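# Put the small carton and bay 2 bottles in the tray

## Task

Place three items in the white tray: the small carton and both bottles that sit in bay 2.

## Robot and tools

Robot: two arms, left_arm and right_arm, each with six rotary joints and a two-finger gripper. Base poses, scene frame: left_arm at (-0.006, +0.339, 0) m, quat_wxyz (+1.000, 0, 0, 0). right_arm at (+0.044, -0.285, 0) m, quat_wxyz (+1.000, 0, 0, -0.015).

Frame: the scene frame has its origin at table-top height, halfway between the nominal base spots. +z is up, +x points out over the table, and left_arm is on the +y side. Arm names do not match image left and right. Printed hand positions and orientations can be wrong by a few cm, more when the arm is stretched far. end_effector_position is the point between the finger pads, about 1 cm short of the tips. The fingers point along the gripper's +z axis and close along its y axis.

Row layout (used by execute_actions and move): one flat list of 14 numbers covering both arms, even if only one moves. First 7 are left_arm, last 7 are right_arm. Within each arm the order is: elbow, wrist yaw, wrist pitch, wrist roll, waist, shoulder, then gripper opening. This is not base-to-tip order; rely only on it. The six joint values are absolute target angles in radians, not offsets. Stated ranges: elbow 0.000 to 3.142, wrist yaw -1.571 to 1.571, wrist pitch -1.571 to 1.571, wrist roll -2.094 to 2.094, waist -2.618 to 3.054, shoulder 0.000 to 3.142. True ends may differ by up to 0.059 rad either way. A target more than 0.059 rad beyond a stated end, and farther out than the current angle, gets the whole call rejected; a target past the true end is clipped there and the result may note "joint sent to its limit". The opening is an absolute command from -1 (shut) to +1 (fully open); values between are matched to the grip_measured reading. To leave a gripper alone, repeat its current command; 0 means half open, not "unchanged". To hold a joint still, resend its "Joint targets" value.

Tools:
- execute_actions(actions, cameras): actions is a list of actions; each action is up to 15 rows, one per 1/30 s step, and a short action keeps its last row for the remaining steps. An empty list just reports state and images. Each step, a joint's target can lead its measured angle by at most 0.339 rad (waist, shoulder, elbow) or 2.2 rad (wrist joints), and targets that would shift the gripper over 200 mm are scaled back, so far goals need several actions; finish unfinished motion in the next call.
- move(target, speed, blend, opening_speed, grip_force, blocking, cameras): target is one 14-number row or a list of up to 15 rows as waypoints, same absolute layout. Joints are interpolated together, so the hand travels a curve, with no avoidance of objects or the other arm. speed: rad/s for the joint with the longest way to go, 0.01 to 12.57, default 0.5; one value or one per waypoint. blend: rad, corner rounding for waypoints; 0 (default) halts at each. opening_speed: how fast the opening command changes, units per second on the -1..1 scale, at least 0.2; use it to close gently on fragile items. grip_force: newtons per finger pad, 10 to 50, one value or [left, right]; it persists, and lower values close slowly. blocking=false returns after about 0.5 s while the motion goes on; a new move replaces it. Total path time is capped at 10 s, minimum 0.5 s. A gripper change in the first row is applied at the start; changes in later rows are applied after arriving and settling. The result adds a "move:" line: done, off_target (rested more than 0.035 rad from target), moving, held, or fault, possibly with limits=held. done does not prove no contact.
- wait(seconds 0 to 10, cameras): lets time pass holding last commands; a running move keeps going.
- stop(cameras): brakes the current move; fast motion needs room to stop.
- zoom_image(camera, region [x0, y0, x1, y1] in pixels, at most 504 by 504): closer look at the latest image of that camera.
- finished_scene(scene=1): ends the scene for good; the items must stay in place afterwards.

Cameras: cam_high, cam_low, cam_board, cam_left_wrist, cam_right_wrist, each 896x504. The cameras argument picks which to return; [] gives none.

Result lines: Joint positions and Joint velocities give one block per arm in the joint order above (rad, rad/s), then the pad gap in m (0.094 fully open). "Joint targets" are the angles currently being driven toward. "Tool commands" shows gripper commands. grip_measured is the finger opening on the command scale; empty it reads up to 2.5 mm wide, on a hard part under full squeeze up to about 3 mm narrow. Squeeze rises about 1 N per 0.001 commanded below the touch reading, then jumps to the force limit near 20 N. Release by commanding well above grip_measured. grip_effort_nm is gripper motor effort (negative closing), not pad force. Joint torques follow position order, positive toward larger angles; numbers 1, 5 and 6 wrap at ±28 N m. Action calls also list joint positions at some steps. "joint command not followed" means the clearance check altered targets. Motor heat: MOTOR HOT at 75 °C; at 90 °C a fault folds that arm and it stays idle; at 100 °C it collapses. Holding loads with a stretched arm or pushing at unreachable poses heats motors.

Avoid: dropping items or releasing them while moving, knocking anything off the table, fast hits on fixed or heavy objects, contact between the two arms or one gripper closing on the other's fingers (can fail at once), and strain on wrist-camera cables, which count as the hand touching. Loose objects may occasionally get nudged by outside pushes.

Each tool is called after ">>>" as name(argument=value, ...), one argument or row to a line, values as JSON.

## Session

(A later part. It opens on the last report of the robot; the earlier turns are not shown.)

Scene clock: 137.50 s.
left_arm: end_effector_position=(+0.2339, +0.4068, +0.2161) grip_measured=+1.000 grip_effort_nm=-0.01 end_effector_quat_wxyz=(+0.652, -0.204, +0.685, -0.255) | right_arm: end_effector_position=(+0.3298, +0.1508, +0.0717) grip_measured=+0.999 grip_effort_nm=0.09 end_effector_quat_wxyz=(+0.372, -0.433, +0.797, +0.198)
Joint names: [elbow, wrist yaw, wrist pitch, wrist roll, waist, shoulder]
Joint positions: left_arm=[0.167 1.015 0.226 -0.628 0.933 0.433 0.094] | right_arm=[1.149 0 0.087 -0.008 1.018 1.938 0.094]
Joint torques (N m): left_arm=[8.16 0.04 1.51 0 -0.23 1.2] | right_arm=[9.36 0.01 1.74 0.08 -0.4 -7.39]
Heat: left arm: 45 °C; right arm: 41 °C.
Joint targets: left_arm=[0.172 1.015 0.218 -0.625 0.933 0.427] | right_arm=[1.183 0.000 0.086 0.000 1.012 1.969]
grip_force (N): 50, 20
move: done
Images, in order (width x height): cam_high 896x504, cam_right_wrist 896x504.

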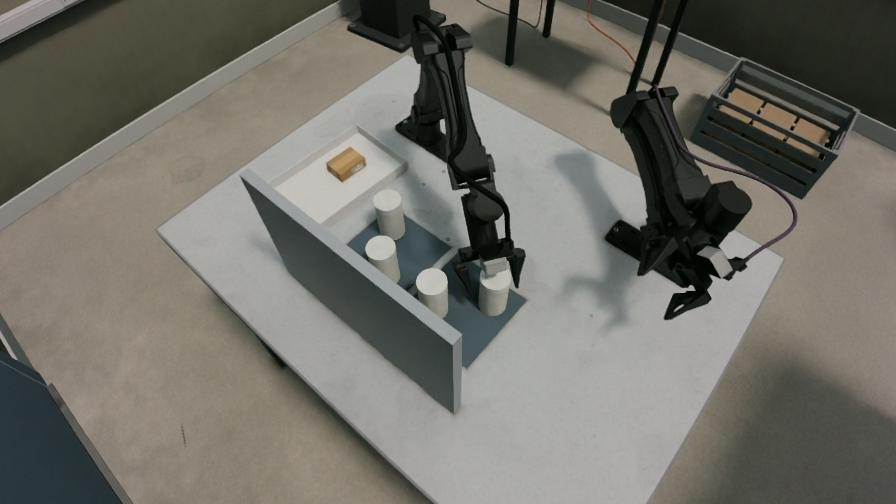

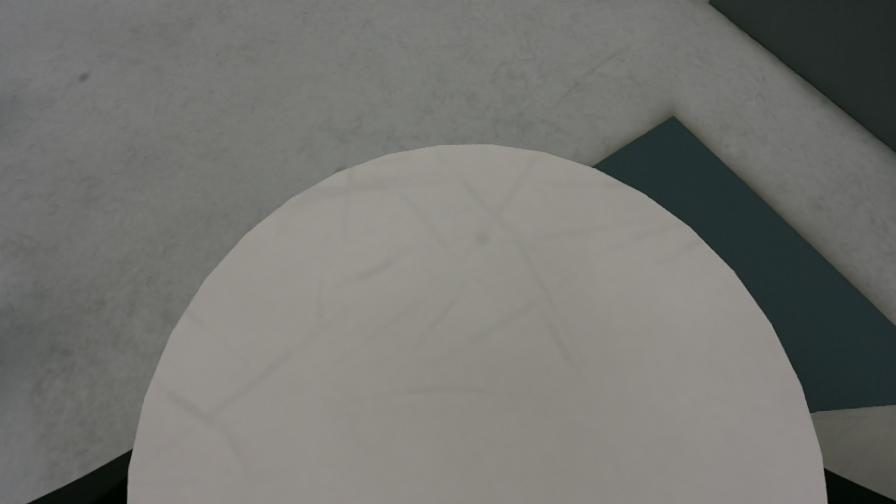

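>>> move(
  target=[0.172,1.015,0.218,-0.625,0.933,0.427,1,1.183,0,0.086,0,1.012,1.969,0.2],
  opening_speed=0.4,
  grip_force=[50,30],
  cameras=["cam_high","cam_right_wrist"],
)

>>> zoom_image(
  camera="cam_high",
  region=[400, 180, 580, 340],
)

Scene clock: 141.77 s.
left_arm: end_effector_position=(+0.2339, +0.4068, +0.2161) grip_measured=+1.000 grip_effort_nm=-0.02 end_effector_quat_wxyz=(+0.652, -0.204, +0.685, -0.255) | right_arm: end_effector_position=(+0.3302, +0.1504, +0.0716) grip_measured=+0.267 grip_effort_nm=-0.64 end_effector_quat_wxyz=(+0.371, -0.433, +0.797, +0.198)
Joint names: [elbow, wrist yaw, wrist pitch, wrist roll, waist, shoulder]
Joint positions: left_arm=[0.167 1.015 0.226 -0.628 0.933 0.433 0.094] | right_arm=[1.149 0 0.086 -0.008 1.017 1.938 0.06]
Joint torques (N m): left_arm=[8.14 0 1.49 -0.01 -0.08 1.24] | right_arm=[9.32 0.01 1.74 0.11 -0.49 -7.51]
Heat: left arm: 45 °C; right arm: 41 °C.
Joint targets: left_arm=[0.172 1.015 0.218 -0.625 0.933 0.427] | right_arm=[1.183 0.000 0.086 0.000 1.012 1.969]
grip_force (N): 50, 30
move: done
Images, in order (width x height): cam_high 896x504, cam_right_wrist 896x504.

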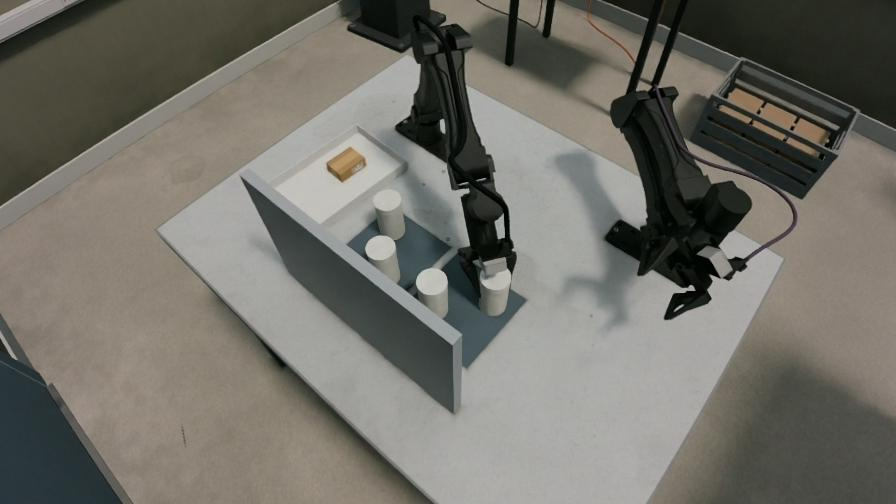

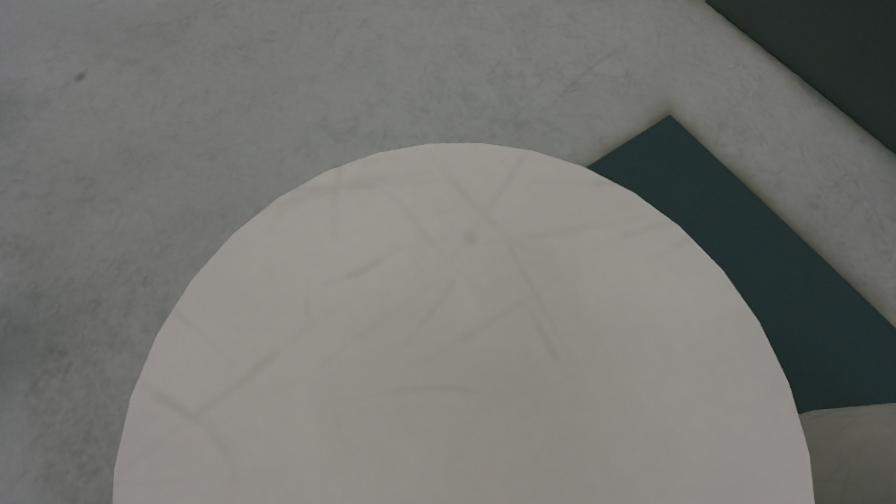

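Scaled by 2.800 from the camera's 896x504 image, which has a finer 1280x720 frame.

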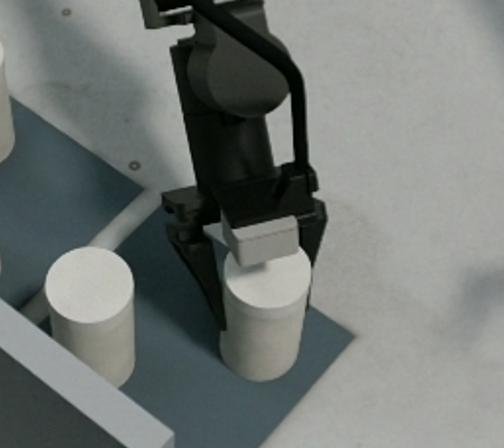

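>>> move(
  target=[
    [0.172,1.015,0.218,-0.625,0.933,0.427,1,1.3115,0,-0.204,0,1.012,1.808,0.2],
    [0.172,1.015,0.218,-0.625,0.933,0.427,1,1.189,0,-0.74,0,1.012,1.149,0.2],
  ],
  speed=[0.15,0.35],
  blend=[0.04,0],
  cameras=["cam_high","cam_low","cam_right_wrist"],
)

Scene clock: 155.50 s.
left_arm: end_effector_position=(+0.2339, +0.4068, +0.2161) grip_measured=+1.000 grip_effort_nm=-0.02 end_effector_quat_wxyz=(+0.652, -0.204, +0.685, -0.255) | right_arm: end_effector_position=(+0.2346, +0.0059, +0.2640) grip_measured=+0.266 grip_effort_nm=-0.65 end_effector_quat_wxyz=(+0.362, -0.435, +0.802, +0.193)
Joint names: [elbow, wrist yaw, wrist pitch, wrist roll, waist, shoulder]
Joint positions: left_arm=[0.167 1.015 0.226 -0.628 0.933 0.433 0.094] | right_arm=[1.207 0 -0.76 -0.008 1.017 1.173 0.059]
Joint torques (N m): left_arm=[8.09 0.01 1.53 0.01 -0.13 1.1] | right_arm=[5.79 0.01 1.99 0.08 -0.36 -5.26]
Heat: left arm: 45 °C; right arm: 41 °C.
Joint targets: left_arm=[0.172 1.015 0.218 -0.625 0.933 0.427] | right_arm=[1.189 0.000 -0.740 0.000 1.012 1.149]
grip_force (N): 50, 30
move: done
Images, in order (width x height): cam_high 896x504, cam_low 896x504, cam_right_wrist 896x504.

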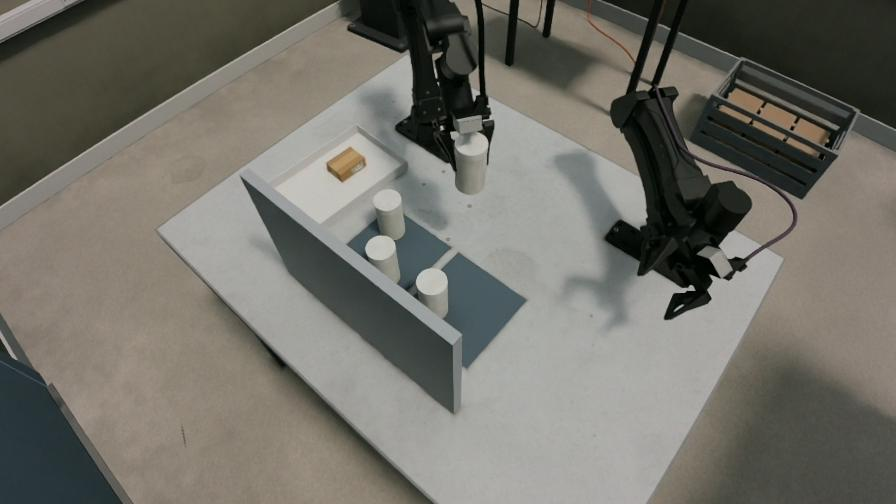

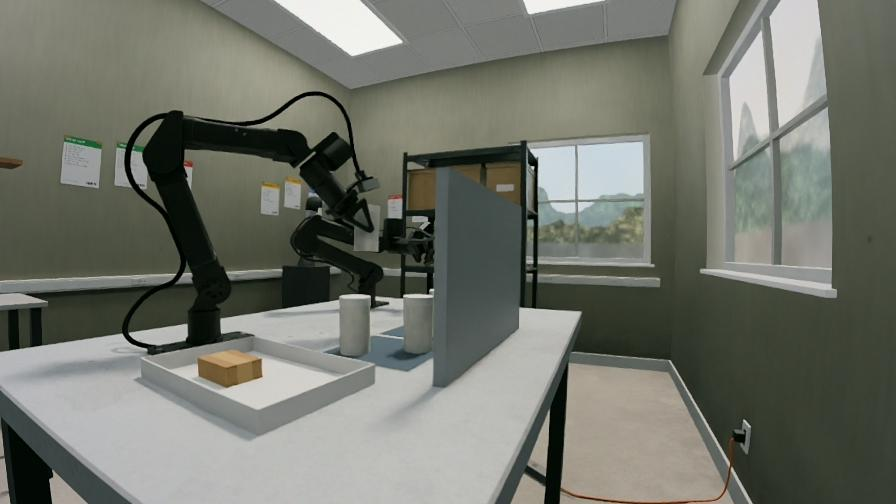

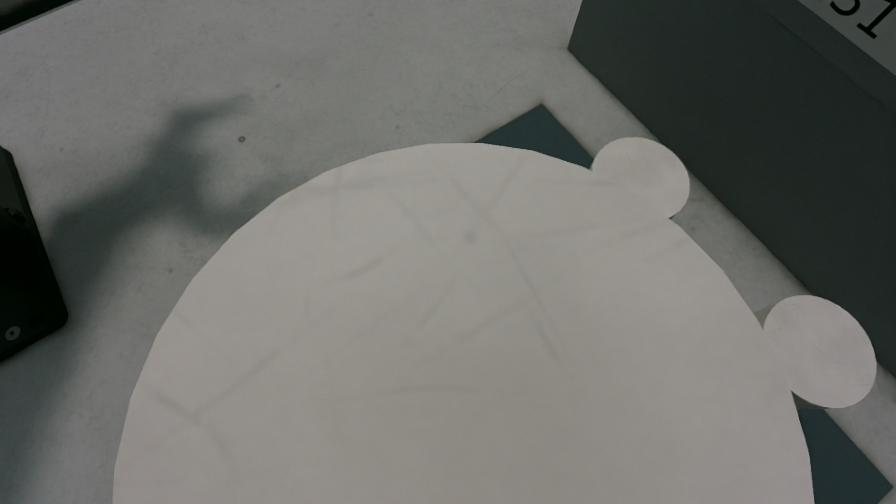

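>>> move(
  target=[
    [0.172,1.015,0.218,-0.625,0.933,0.427,1,1.189,0,-0.74,0,-0.333,1.149,0.2],
    [0.172,1.015,0.218,-0.625,0.933,0.427,1,0.595,0,-0.0765,0,-0.333,1.2185,0.2],
  ],
  speed=[0.6,0.25],
  cameras=["cam_high","cam_low","cam_right_wrist"],
)

>>> zoom_image(
  camera="cam_low",
  region=[120, 260, 400, 440],
)

>>> zoom_image(
  camera="cam_high",
  region=[250, 60, 500, 240],
)

Scene clock: 163.17 s.
left_arm: end_effector_position=(+0.2339, +0.4068, +0.2161) grip_measured=+1.000 grip_effort_nm=-0.02 end_effector_quat_wxyz=(+0.652, -0.204, +0.685, -0.255) | right_arm: end_effector_position=(+0.3720, -0.4087, +0.1100) grip_measured=+0.266 grip_effort_nm=-0.65 end_effector_quat_wxyz=(+0.404, +0.162, +0.897, -0.076)
Joint names: [elbow, wrist yaw, wrist pitch, wrist roll, waist, shoulder]
Joint positions: left_arm=[0.167 1.015 0.226 -0.628 0.933 0.433 0.094] | right_arm=[0.608 0.003 -0.118 -0.007 -0.332 1.213 0.059]
Joint torques (N m): left_arm=[8.35 -0.05 1.5 -0.06 -0.28 1.09] | right_arm=[6.01 -0.04 2.22 0.09 -0.27 -3.38]
Heat: left arm: 45 °C; right arm: 40 °C.
Joint targets: left_arm=[0.172 1.015 0.218 -0.625 0.933 0.427] | right_arm=[0.595 0.000 -0.076 0.000 -0.333 1.218]
grip_force (N): 50, 30
move: off_target (right_arm); right_arm: the wrist pitch is farthest, 0.042 rad from its target
Images, in order (width x height): cam_high 896x504, cam_low 896x504, cam_right_wrist 896x504.

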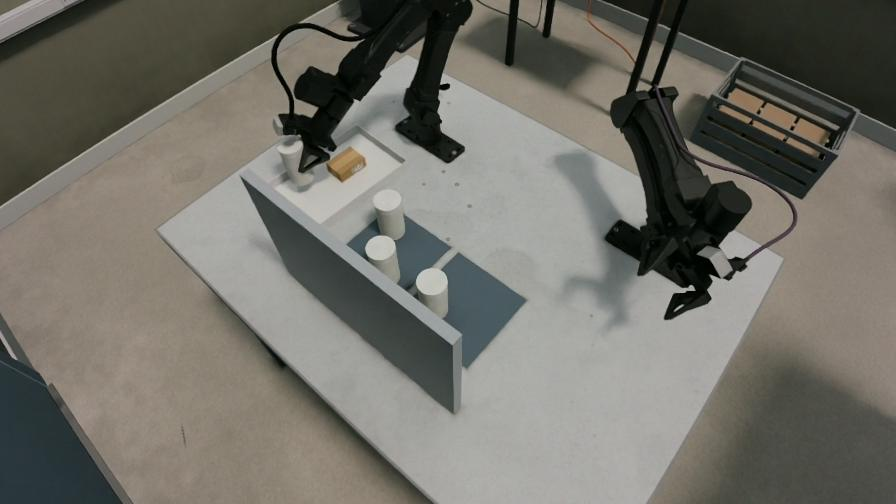

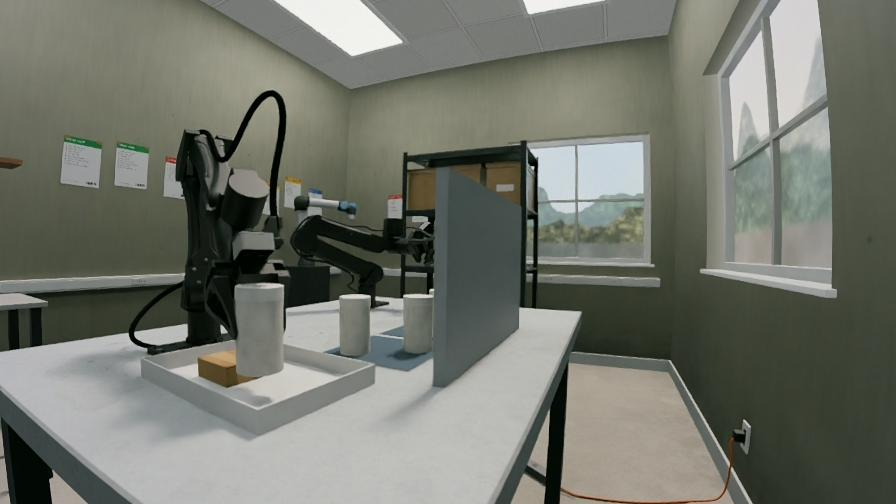

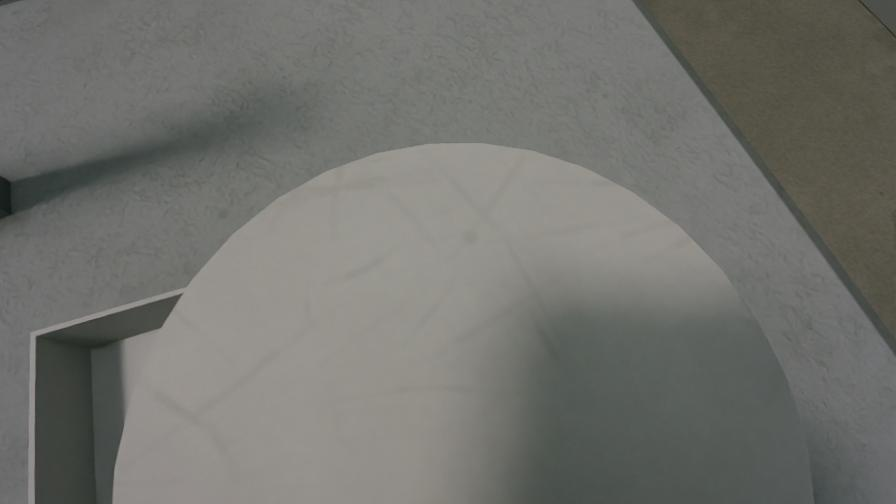

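Scaled by 1.800 from the camera's 896x504 image, which has a finer 1280x720 frame.

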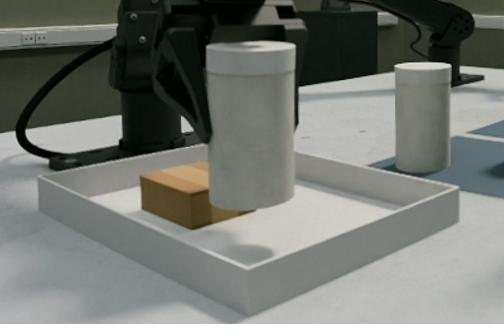

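Scaled by 2.016 from the camera's 896x504 image, which has a finer 1280x720 frame.

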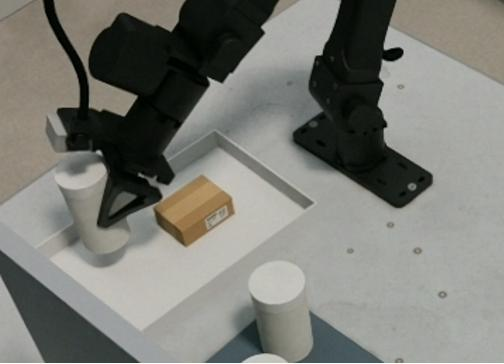

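>>> move(
  target=[0.172,1.015,0.218,-0.625,0.933,0.427,1,0.509,0,0.0805,0,-0.333,1.289,0.2],
  speed=0.12,
  cameras=["cam_high","cam_low"],
)

>>> zoom_image(
  camera="cam_low",
  region=[180, 320, 320, 420],
)

>>> zoom_image(
  camera="cam_high",
  region=[250, 100, 420, 240],
)

Scene clock: 171.80 s.
left_arm: end_effector_position=(+0.2339, +0.4068, +0.2161) grip_measured=+1.000 grip_effort_nm=-0.02 end_effector_quat_wxyz=(+0.652, -0.204, +0.685, -0.255) | right_arm: end_effector_position=(+0.3730, -0.4091, +0.0814) grip_measured=+0.266 grip_effort_nm=-0.65 end_effector_quat_wxyz=(+0.405, +0.161, +0.897, -0.077)
Joint names: [elbow, wrist yaw, wrist pitch, wrist roll, waist, shoulder]
Joint positions: left_arm=[0.167 1.015 0.226 -0.628 0.933 0.433 0.094] | right_arm=[0.523 0.003 0.037 -0.007 -0.332 1.281 0.059]
Joint torques (N m): left_arm=[8.03 0.02 1.44 -0.01 -0.14 1.36] | right_arm=[5.5 -0.06 2.25 0.08 -0.25 -3.49]
Heat: left arm: 45 °C; right arm: 40 °C.
Joint targets: left_arm=[0.172 1.015 0.218 -0.625 0.933 0.427] | right_arm=[0.509 0.000 0.080 0.000 -0.333 1.289]
grip_force (N): 50, 30
move: off_target (right_arm); right_arm: the wrist pitch is farthest, 0.043 rad from its target
Images, in order (width x height): cam_high 896x504, cam_low 896x504.

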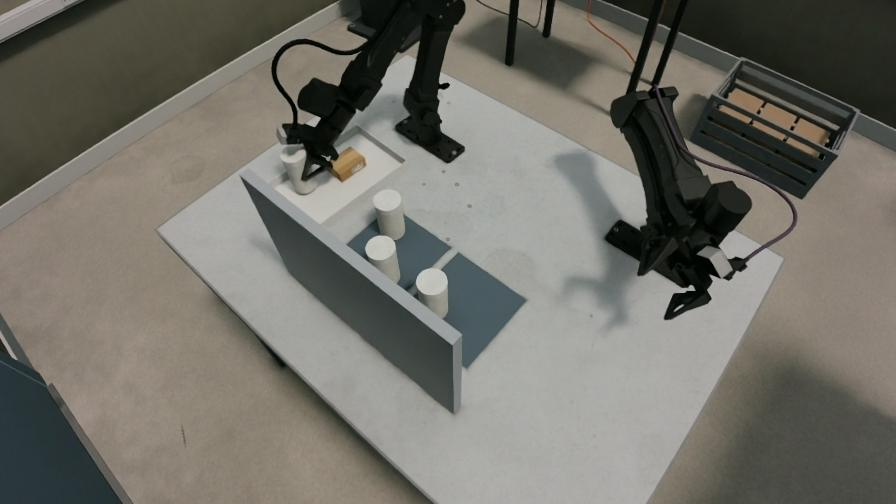

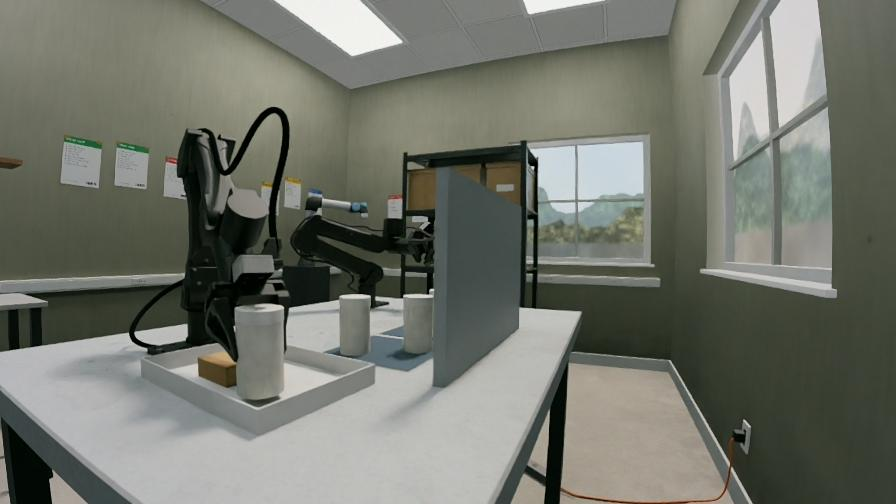

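Scaled by 3.600 from the camera's 896x504 image, which has a finer 1280x720 frame.

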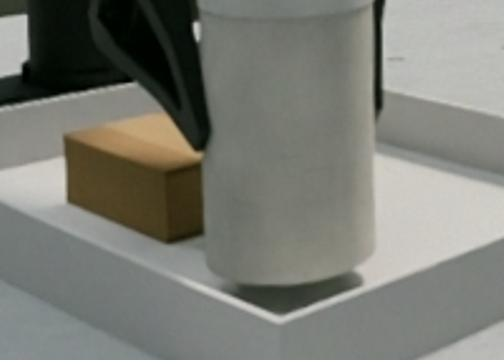

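Scaled by 2.965 from the camera's 896x504 image, which has a finer 1280x720 frame.

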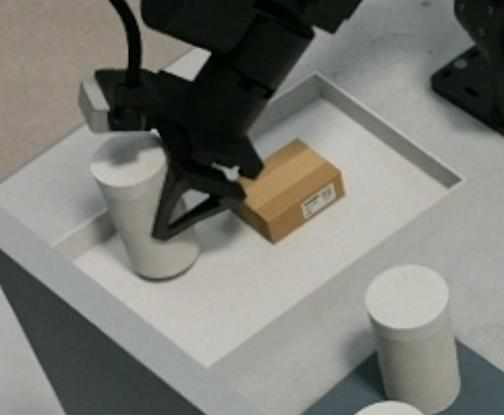

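>>> move(
  target=[0.172,1.015,0.218,-0.625,0.933,0.427,1,0.493,0,0.128,0,-0.333,1.302,0.2],
  speed=0.06,
  cameras=["cam_low"],
)

>>> zoom_image(
  camera="cam_low",
  region=[200, 340, 320, 420],
)

Scene clock: 175.03 s.
left_arm: end_effector_position=(+0.2339, +0.4068, +0.2161) grip_measured=+1.000 grip_effort_nm=-0.02 end_effector_quat_wxyz=(+0.652, -0.204, +0.685, -0.255) | right_arm: end_effector_position=(+0.3762, -0.4102, +0.0807) grip_measured=+0.266 grip_effort_nm=-0.65 end_effector_quat_wxyz=(+0.415, +0.161, +0.892, -0.079)
Joint names: [elbow, wrist yaw, wrist pitch, wrist roll, waist, shoulder]
Joint positions: left_arm=[0.167 1.015 0.226 -0.628 0.933 0.433 0.094] | right_arm=[0.508 0.003 0.087 -0.007 -0.332 1.293 0.059]
Joint torques (N m): left_arm=[8.09 0 1.48 -0.02 0.05 1.37] | right_arm=[5.46 -0.03 2.22 0.11 -0.18 -3.38]
Heat: left arm: 45 °C; right arm: 40 °C.
Joint targets: left_arm=[0.172 1.015 0.218 -0.625 0.933 0.427] | right_arm=[0.493 0.000 0.128 0.000 -0.333 1.302]
grip_force (N): 50, 30
move: off_target (right_arm); right_arm: the wrist pitch is farthest, 0.041 rad from its target
Images, in order (width x height): cam_low 896x504.

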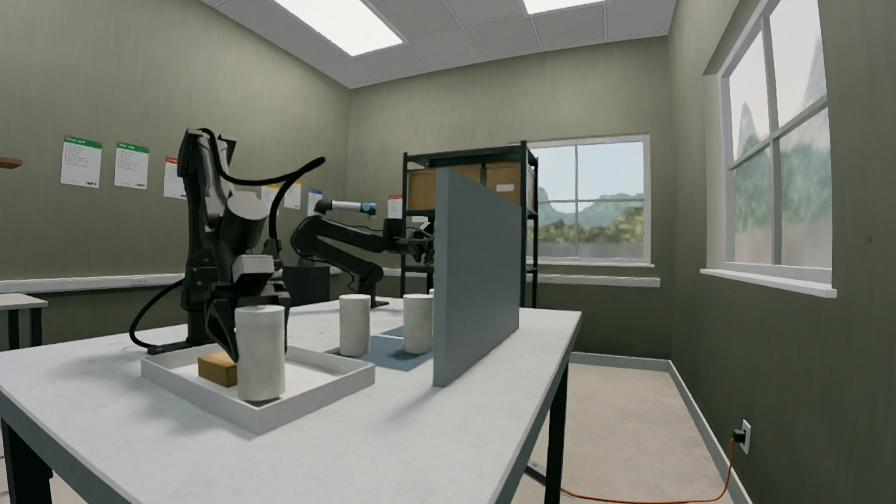

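Scaled by 4.200 from the camera's 896x504 image, which has a finer 1280x720 frame.

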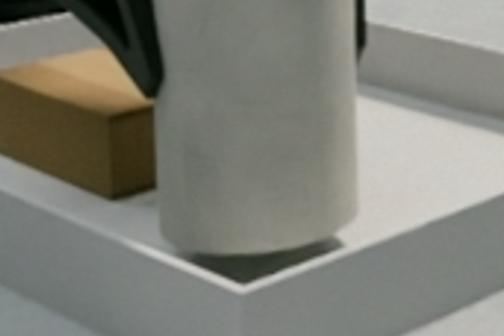

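>>> move(
  target=[0.172,1.015,0.218,-0.625,0.933,0.427,1,0.480,0,0.15,0,-0.333,1.3125,0.2],
  speed=0.05,
  cameras=["cam_low"],
)

>>> zoom_image(
  camera="cam_low",
  region=[200, 340, 320, 420],
)

Scene clock: 177.13 s.
left_arm: end_effector_position=(+0.2339, +0.4068, +0.2161) grip_measured=+1.000 grip_effort_nm=-0.01 end_effector_quat_wxyz=(+0.652, -0.204, +0.685, -0.255) | right_arm: end_effector_position=(+0.3753, -0.4099, +0.0757) grip_measured=+0.266 grip_effort_nm=-0.65 end_effector_quat_wxyz=(+0.414, +0.161, +0.892, -0.078)
Joint names: [elbow, wrist yaw, wrist pitch, wrist roll, waist, shoulder]
Joint positions: left_arm=[0.167 1.015 0.226 -0.628 0.933 0.433 0.094] | right_arm=[0.494 0.003 0.11 -0.007 -0.332 1.304 0.059]
Joint torques (N m): left_arm=[8.01 0.04 1.51 -0.02 0.06 1.1] | right_arm=[5.49 -0.06 2.23 0.07 -0.18 -3.47]
Heat: left arm: 45 °C; right arm: 40 °C.
Joint targets: left_arm=[0.172 1.015 0.218 -0.625 0.933 0.427] | right_arm=[0.480 0.000 0.150 0.000 -0.333 1.313]
grip_force (N): 50, 30
move: off_target (right_arm); right_arm: the wrist pitch is farthest, 0.040 rad from its target
Images, in order (width x height): cam_low 896x504.

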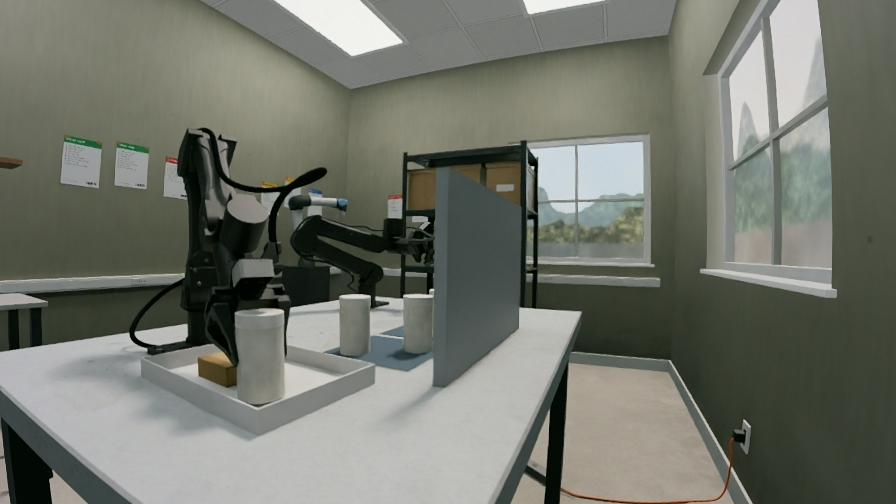

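Scaled by 4.200 from the camera's 896x504 image, which has a finer 1280x720 frame.

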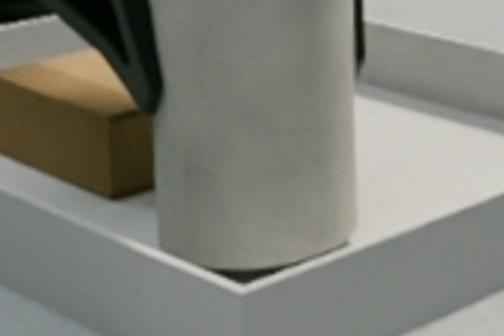

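>>> move(
  target=[0.172,1.015,0.218,-0.625,0.933,0.427,1,0.472,0,0.165,0,-0.333,1.3195,0.2],
  speed=0.05,
  cameras=["cam_low"],
)

>>> zoom_image(
  camera="cam_low",
  region=[200, 340, 320, 420],
)

Scene clock: 179.20 s.
left_arm: end_effector_position=(+0.2339, +0.4068, +0.2161) grip_measured=+1.000 grip_effort_nm=-0.02 end_effector_quat_wxyz=(+0.652, -0.204, +0.685, -0.255) | right_arm: end_effector_position=(+0.3752, -0.4099, +0.0733) grip_measured=+0.266 grip_effort_nm=-0.65 end_effector_quat_wxyz=(+0.415, +0.161, +0.892, -0.079)
Joint names: [elbow, wrist yaw, wrist pitch, wrist roll, waist, shoulder]
Joint positions: left_arm=[0.167 1.015 0.226 -0.628 0.933 0.433 0.094] | right_arm=[0.486 0.003 0.126 -0.007 -0.332 1.311 0.059]
Joint torques (N m): left_arm=[8.1 0.01 1.52 -0.03 -0.17 1.18] | right_arm=[5.49 -0.02 2.24 0.08 -0.2 -3.48]
Heat: left arm: 45 °C; right arm: 40 °C.
Joint targets: left_arm=[0.172 1.015 0.218 -0.625 0.933 0.427] | right_arm=[0.472 0.000 0.165 0.000 -0.333 1.319]
grip_force (N): 50, 30
move: off_target (right_arm); right_arm: the wrist pitch is farthest, 0.039 rad from its target
Images, in order (width x height): cam_low 896x504.

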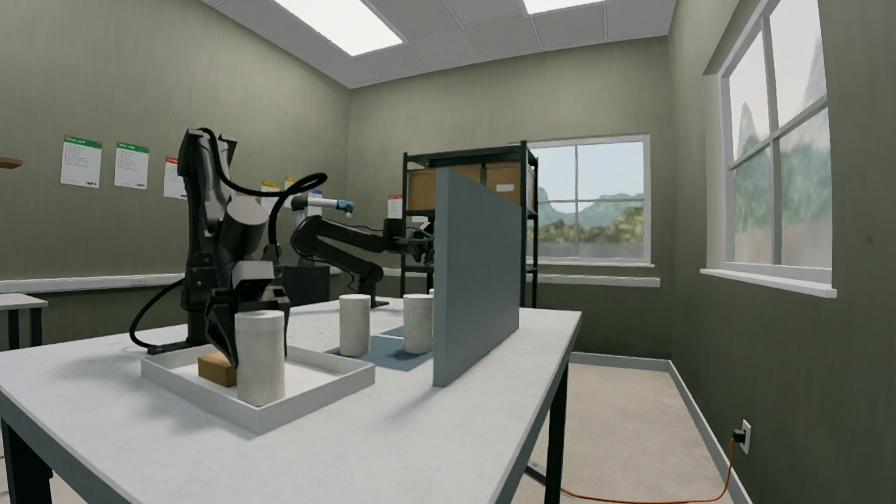

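Scaled by 4.200 from the camera's 896x504 image, which has a finer 1280x720 frame.

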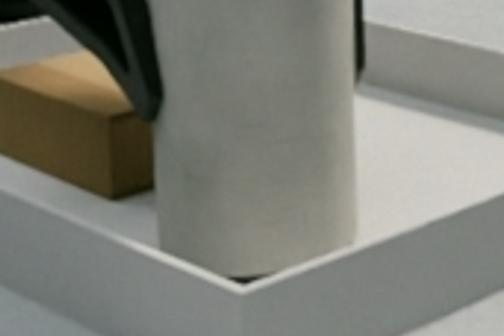

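>>> move(
  target=[
    [0.172,1.015,0.218,-0.625,0.933,0.427,1,0.465,0,0.178,0,-0.333,1.3255,0.2],
  ],
  speed=0.04,
  cameras=["cam_low"],
)

>>> zoom_image(
  camera="cam_low",
  region=[200, 340, 320, 420],
)

Scene clock: 180.80 s.
left_arm: end_effector_position=(+0.2339, +0.4068, +0.2161) grip_measured=+1.000 grip_effort_nm=-0.02 end_effector_quat_wxyz=(+0.652, -0.204, +0.685, -0.255) | right_arm: end_effector_position=(+0.3770, -0.4105, +0.0756) grip_measured=+0.266 grip_effort_nm=-0.65 end_effector_quat_wxyz=(+0.420, +0.160, +0.890, -0.080)
Joint names: [elbow, wrist yaw, wrist pitch, wrist roll, waist, shoulder]
Joint positions: left_arm=[0.167 1.015 0.226 -0.628 0.933 0.433 0.094] | right_arm=[0.486 0.003 0.138 -0.007 -0.332 1.311 0.059]
Joint torques (N m): left_arm=[8.05 -0.02 1.47 0.01 0.1 1.29] | right_arm=[4.96 -0.04 2.28 0.09 -0.24 -3.02]
Heat: left arm: 45 °C; right arm: 40 °C.
Joint targets: left_arm=[0.172 1.015 0.218 -0.625 0.933 0.427] | right_arm=[0.465 0.000 0.178 0.000 -0.333 1.325]
grip_force (N): 50, 30
move: off_target (right_arm); right_arm: the wrist pitch is farthest, 0.040 rad from its target
Images, in order (width x height): cam_low 896x504.

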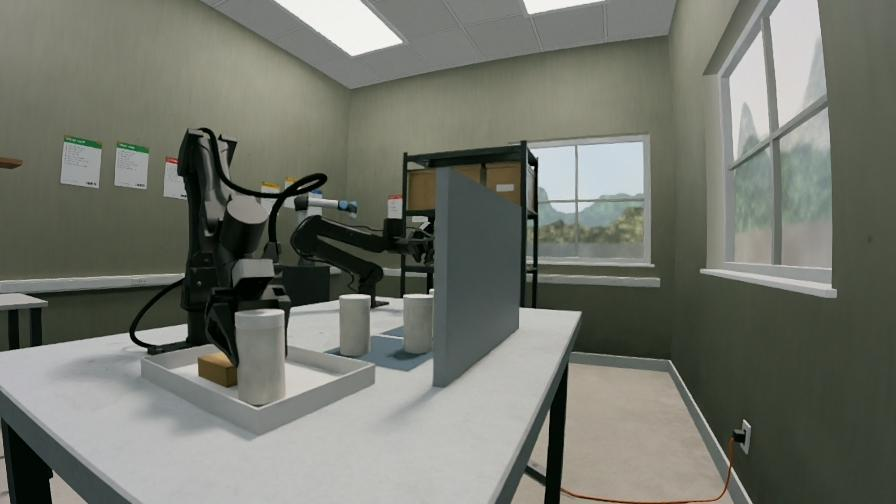

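Scaled by 4.200 from the camera's 896x504 image, which has a finer 1280x720 frame.

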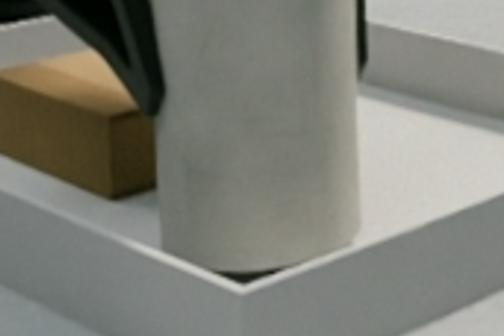

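>>> move(
  target=[
    [0.172,1.015,0.218,-0.625,0.933,0.427,1,0.460,0,0.165,0,-0.333,1.331,0.2],
  ],
  speed=0.04,
  cameras=["cam_low"],
)

>>> zoom_image(
  camera="cam_low",
  region=[200, 340, 320, 420],
)

Scene clock: 182.73 s.
left_arm: end_effector_position=(+0.2339, +0.4068, +0.2161) grip_measured=+1.000 grip_effort_nm=-0.02 end_effector_quat_wxyz=(+0.652, -0.204, +0.685, -0.255) | right_arm: end_effector_position=(+0.3741, -0.4095, +0.0688) grip_measured=+0.266 grip_effort_nm=-0.65 end_effector_quat_wxyz=(+0.413, +0.161, +0.893, -0.078)
Joint names: [elbow, wrist yaw, wrist pitch, wrist roll, waist, shoulder]
Joint positions: left_arm=[0.167 1.015 0.226 -0.628 0.933 0.433 0.094] | right_arm=[0.476 0.003 0.141 -0.007 -0.332 1.32 0.059]
Joint torques (N m): left_arm=[8.17 -0.02 1.47 0.02 -0.12 1.35] | right_arm=[5.2 -0.06 2.02 0.08 -0.16 -3.36]
Heat: left arm: 45 °C; right arm: 40 °C.
Joint targets: left_arm=[0.172 1.015 0.218 -0.625 0.933 0.427] | right_arm=[0.460 0.000 0.165 0.000 -0.333 1.331]
grip_force (N): 50, 30
move: done
Images, in order (width x height): cam_low 896x504.

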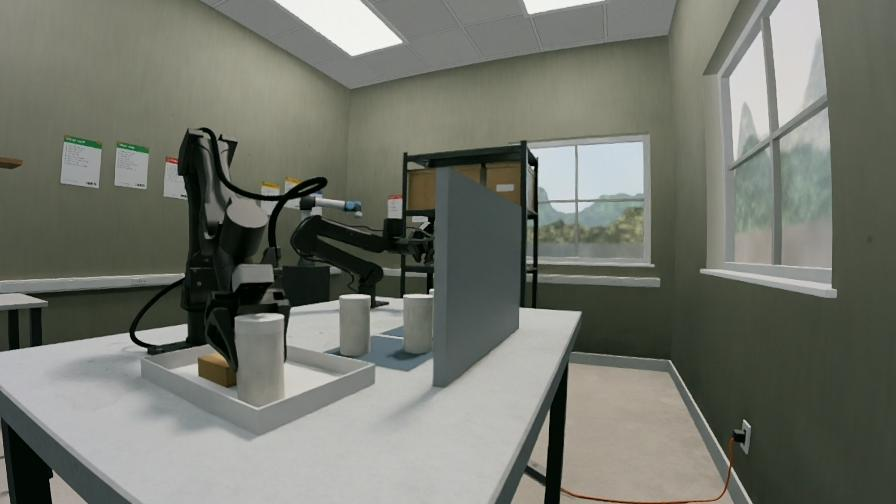

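Scaled by 4.200 from the camera's 896x504 image, which has a finer 1280x720 frame.

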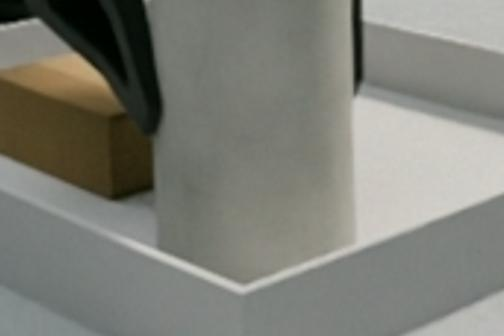

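>>> move(
  target=[
    [0.172,1.015,0.218,-0.625,0.933,0.427,1,0.460,0,0.165,0,-0.333,1.331,0.6],
  ],
  opening_speed=0.4,
  cameras=["cam_low","cam_high","cam_right_wrist"],
)

>>> zoom_image(
  camera="cam_high",
  region=[250, 100, 420, 240],
)

Scene clock: 185.07 s.
left_arm: end_effector_position=(+0.2339, +0.4068, +0.2161) grip_measured=+1.000 grip_effort_nm=-0.02 end_effector_quat_wxyz=(+0.652, -0.204, +0.685, -0.255) | right_arm: end_effector_position=(+0.3759, -0.4101, +0.0711) grip_measured=+0.598 grip_effort_nm=0.10 end_effector_quat_wxyz=(+0.418, +0.160, +0.891, -0.079)
Joint names: [elbow, wrist yaw, wrist pitch, wrist roll, waist, shoulder]
Joint positions: left_arm=[0.167 1.015 0.226 -0.628 0.933 0.433 0.094] | right_arm=[0.476 0.003 0.152 -0.007 -0.332 1.32 0.075]
Joint torques (N m): left_arm=[8.36 -0.01 1.54 -0.02 -0.02 1.02] | right_arm=[5.23 -0.06 1.93 0.07 -0.17 -3.38]
Motor temperatures (°C): left_arm=[45 31 37 29 29 35 30] | right_arm=[39 29 35 26 28 32 27]
Heat: left arm: 45 °C; right arm: 39 °C.
Joint targets: left_arm=[0.172 1.015 0.218 -0.625 0.933 0.427] | right_arm=[0.460 0.000 0.165 0.000 -0.333 1.331]
grip_force (N): 50, 30
move: done
Images, in order (width x height): cam_high 896x504, cam_low 896x504, cam_right_wrist 896x504.

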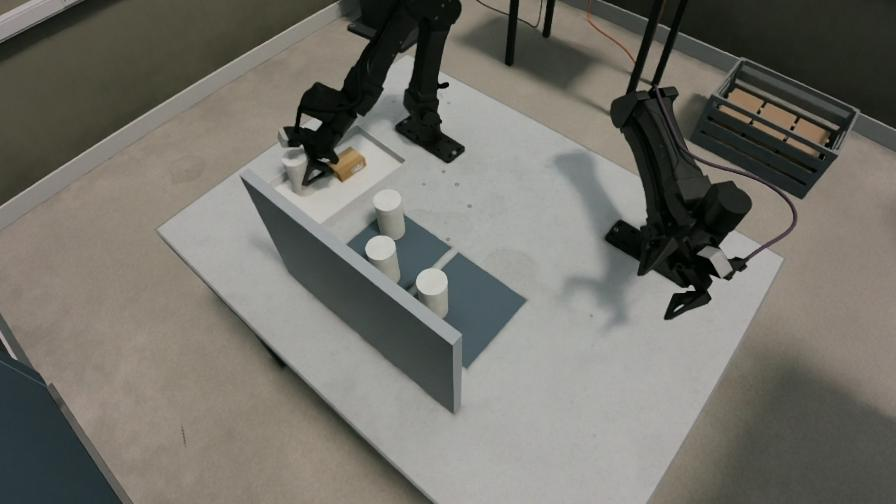

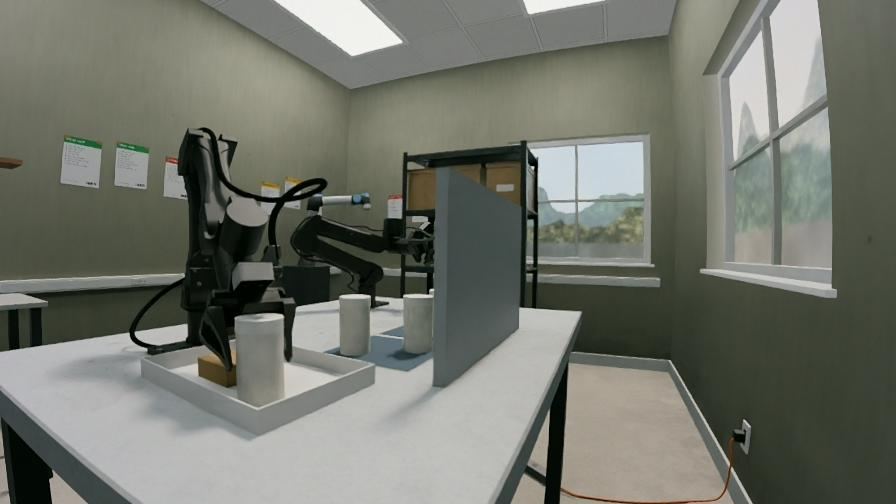

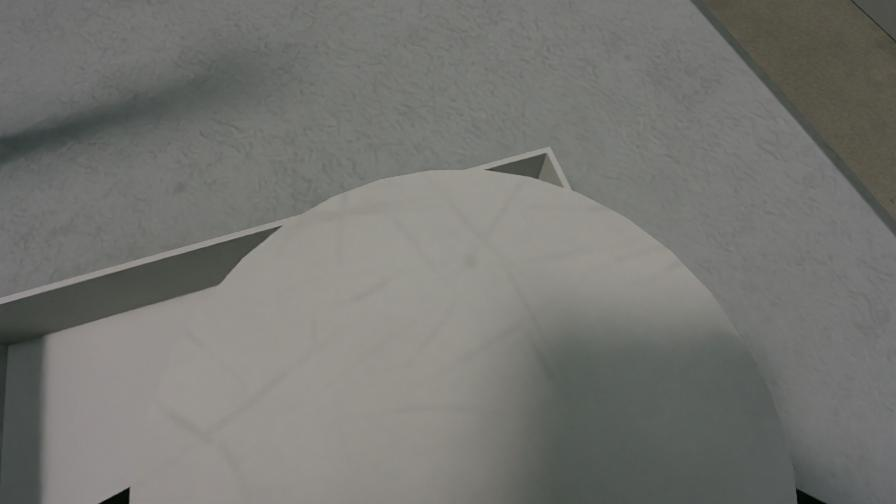

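Scaled by 2.965 from the camera's 896x504 image, which has a finer 1280x720 frame.

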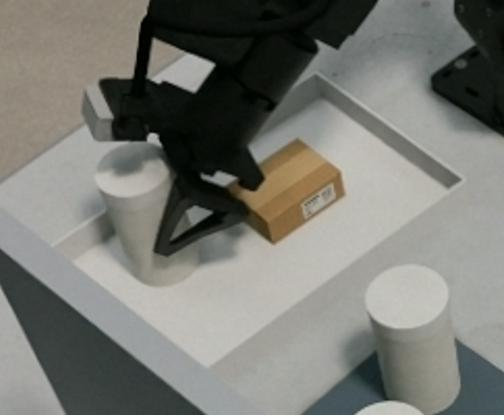

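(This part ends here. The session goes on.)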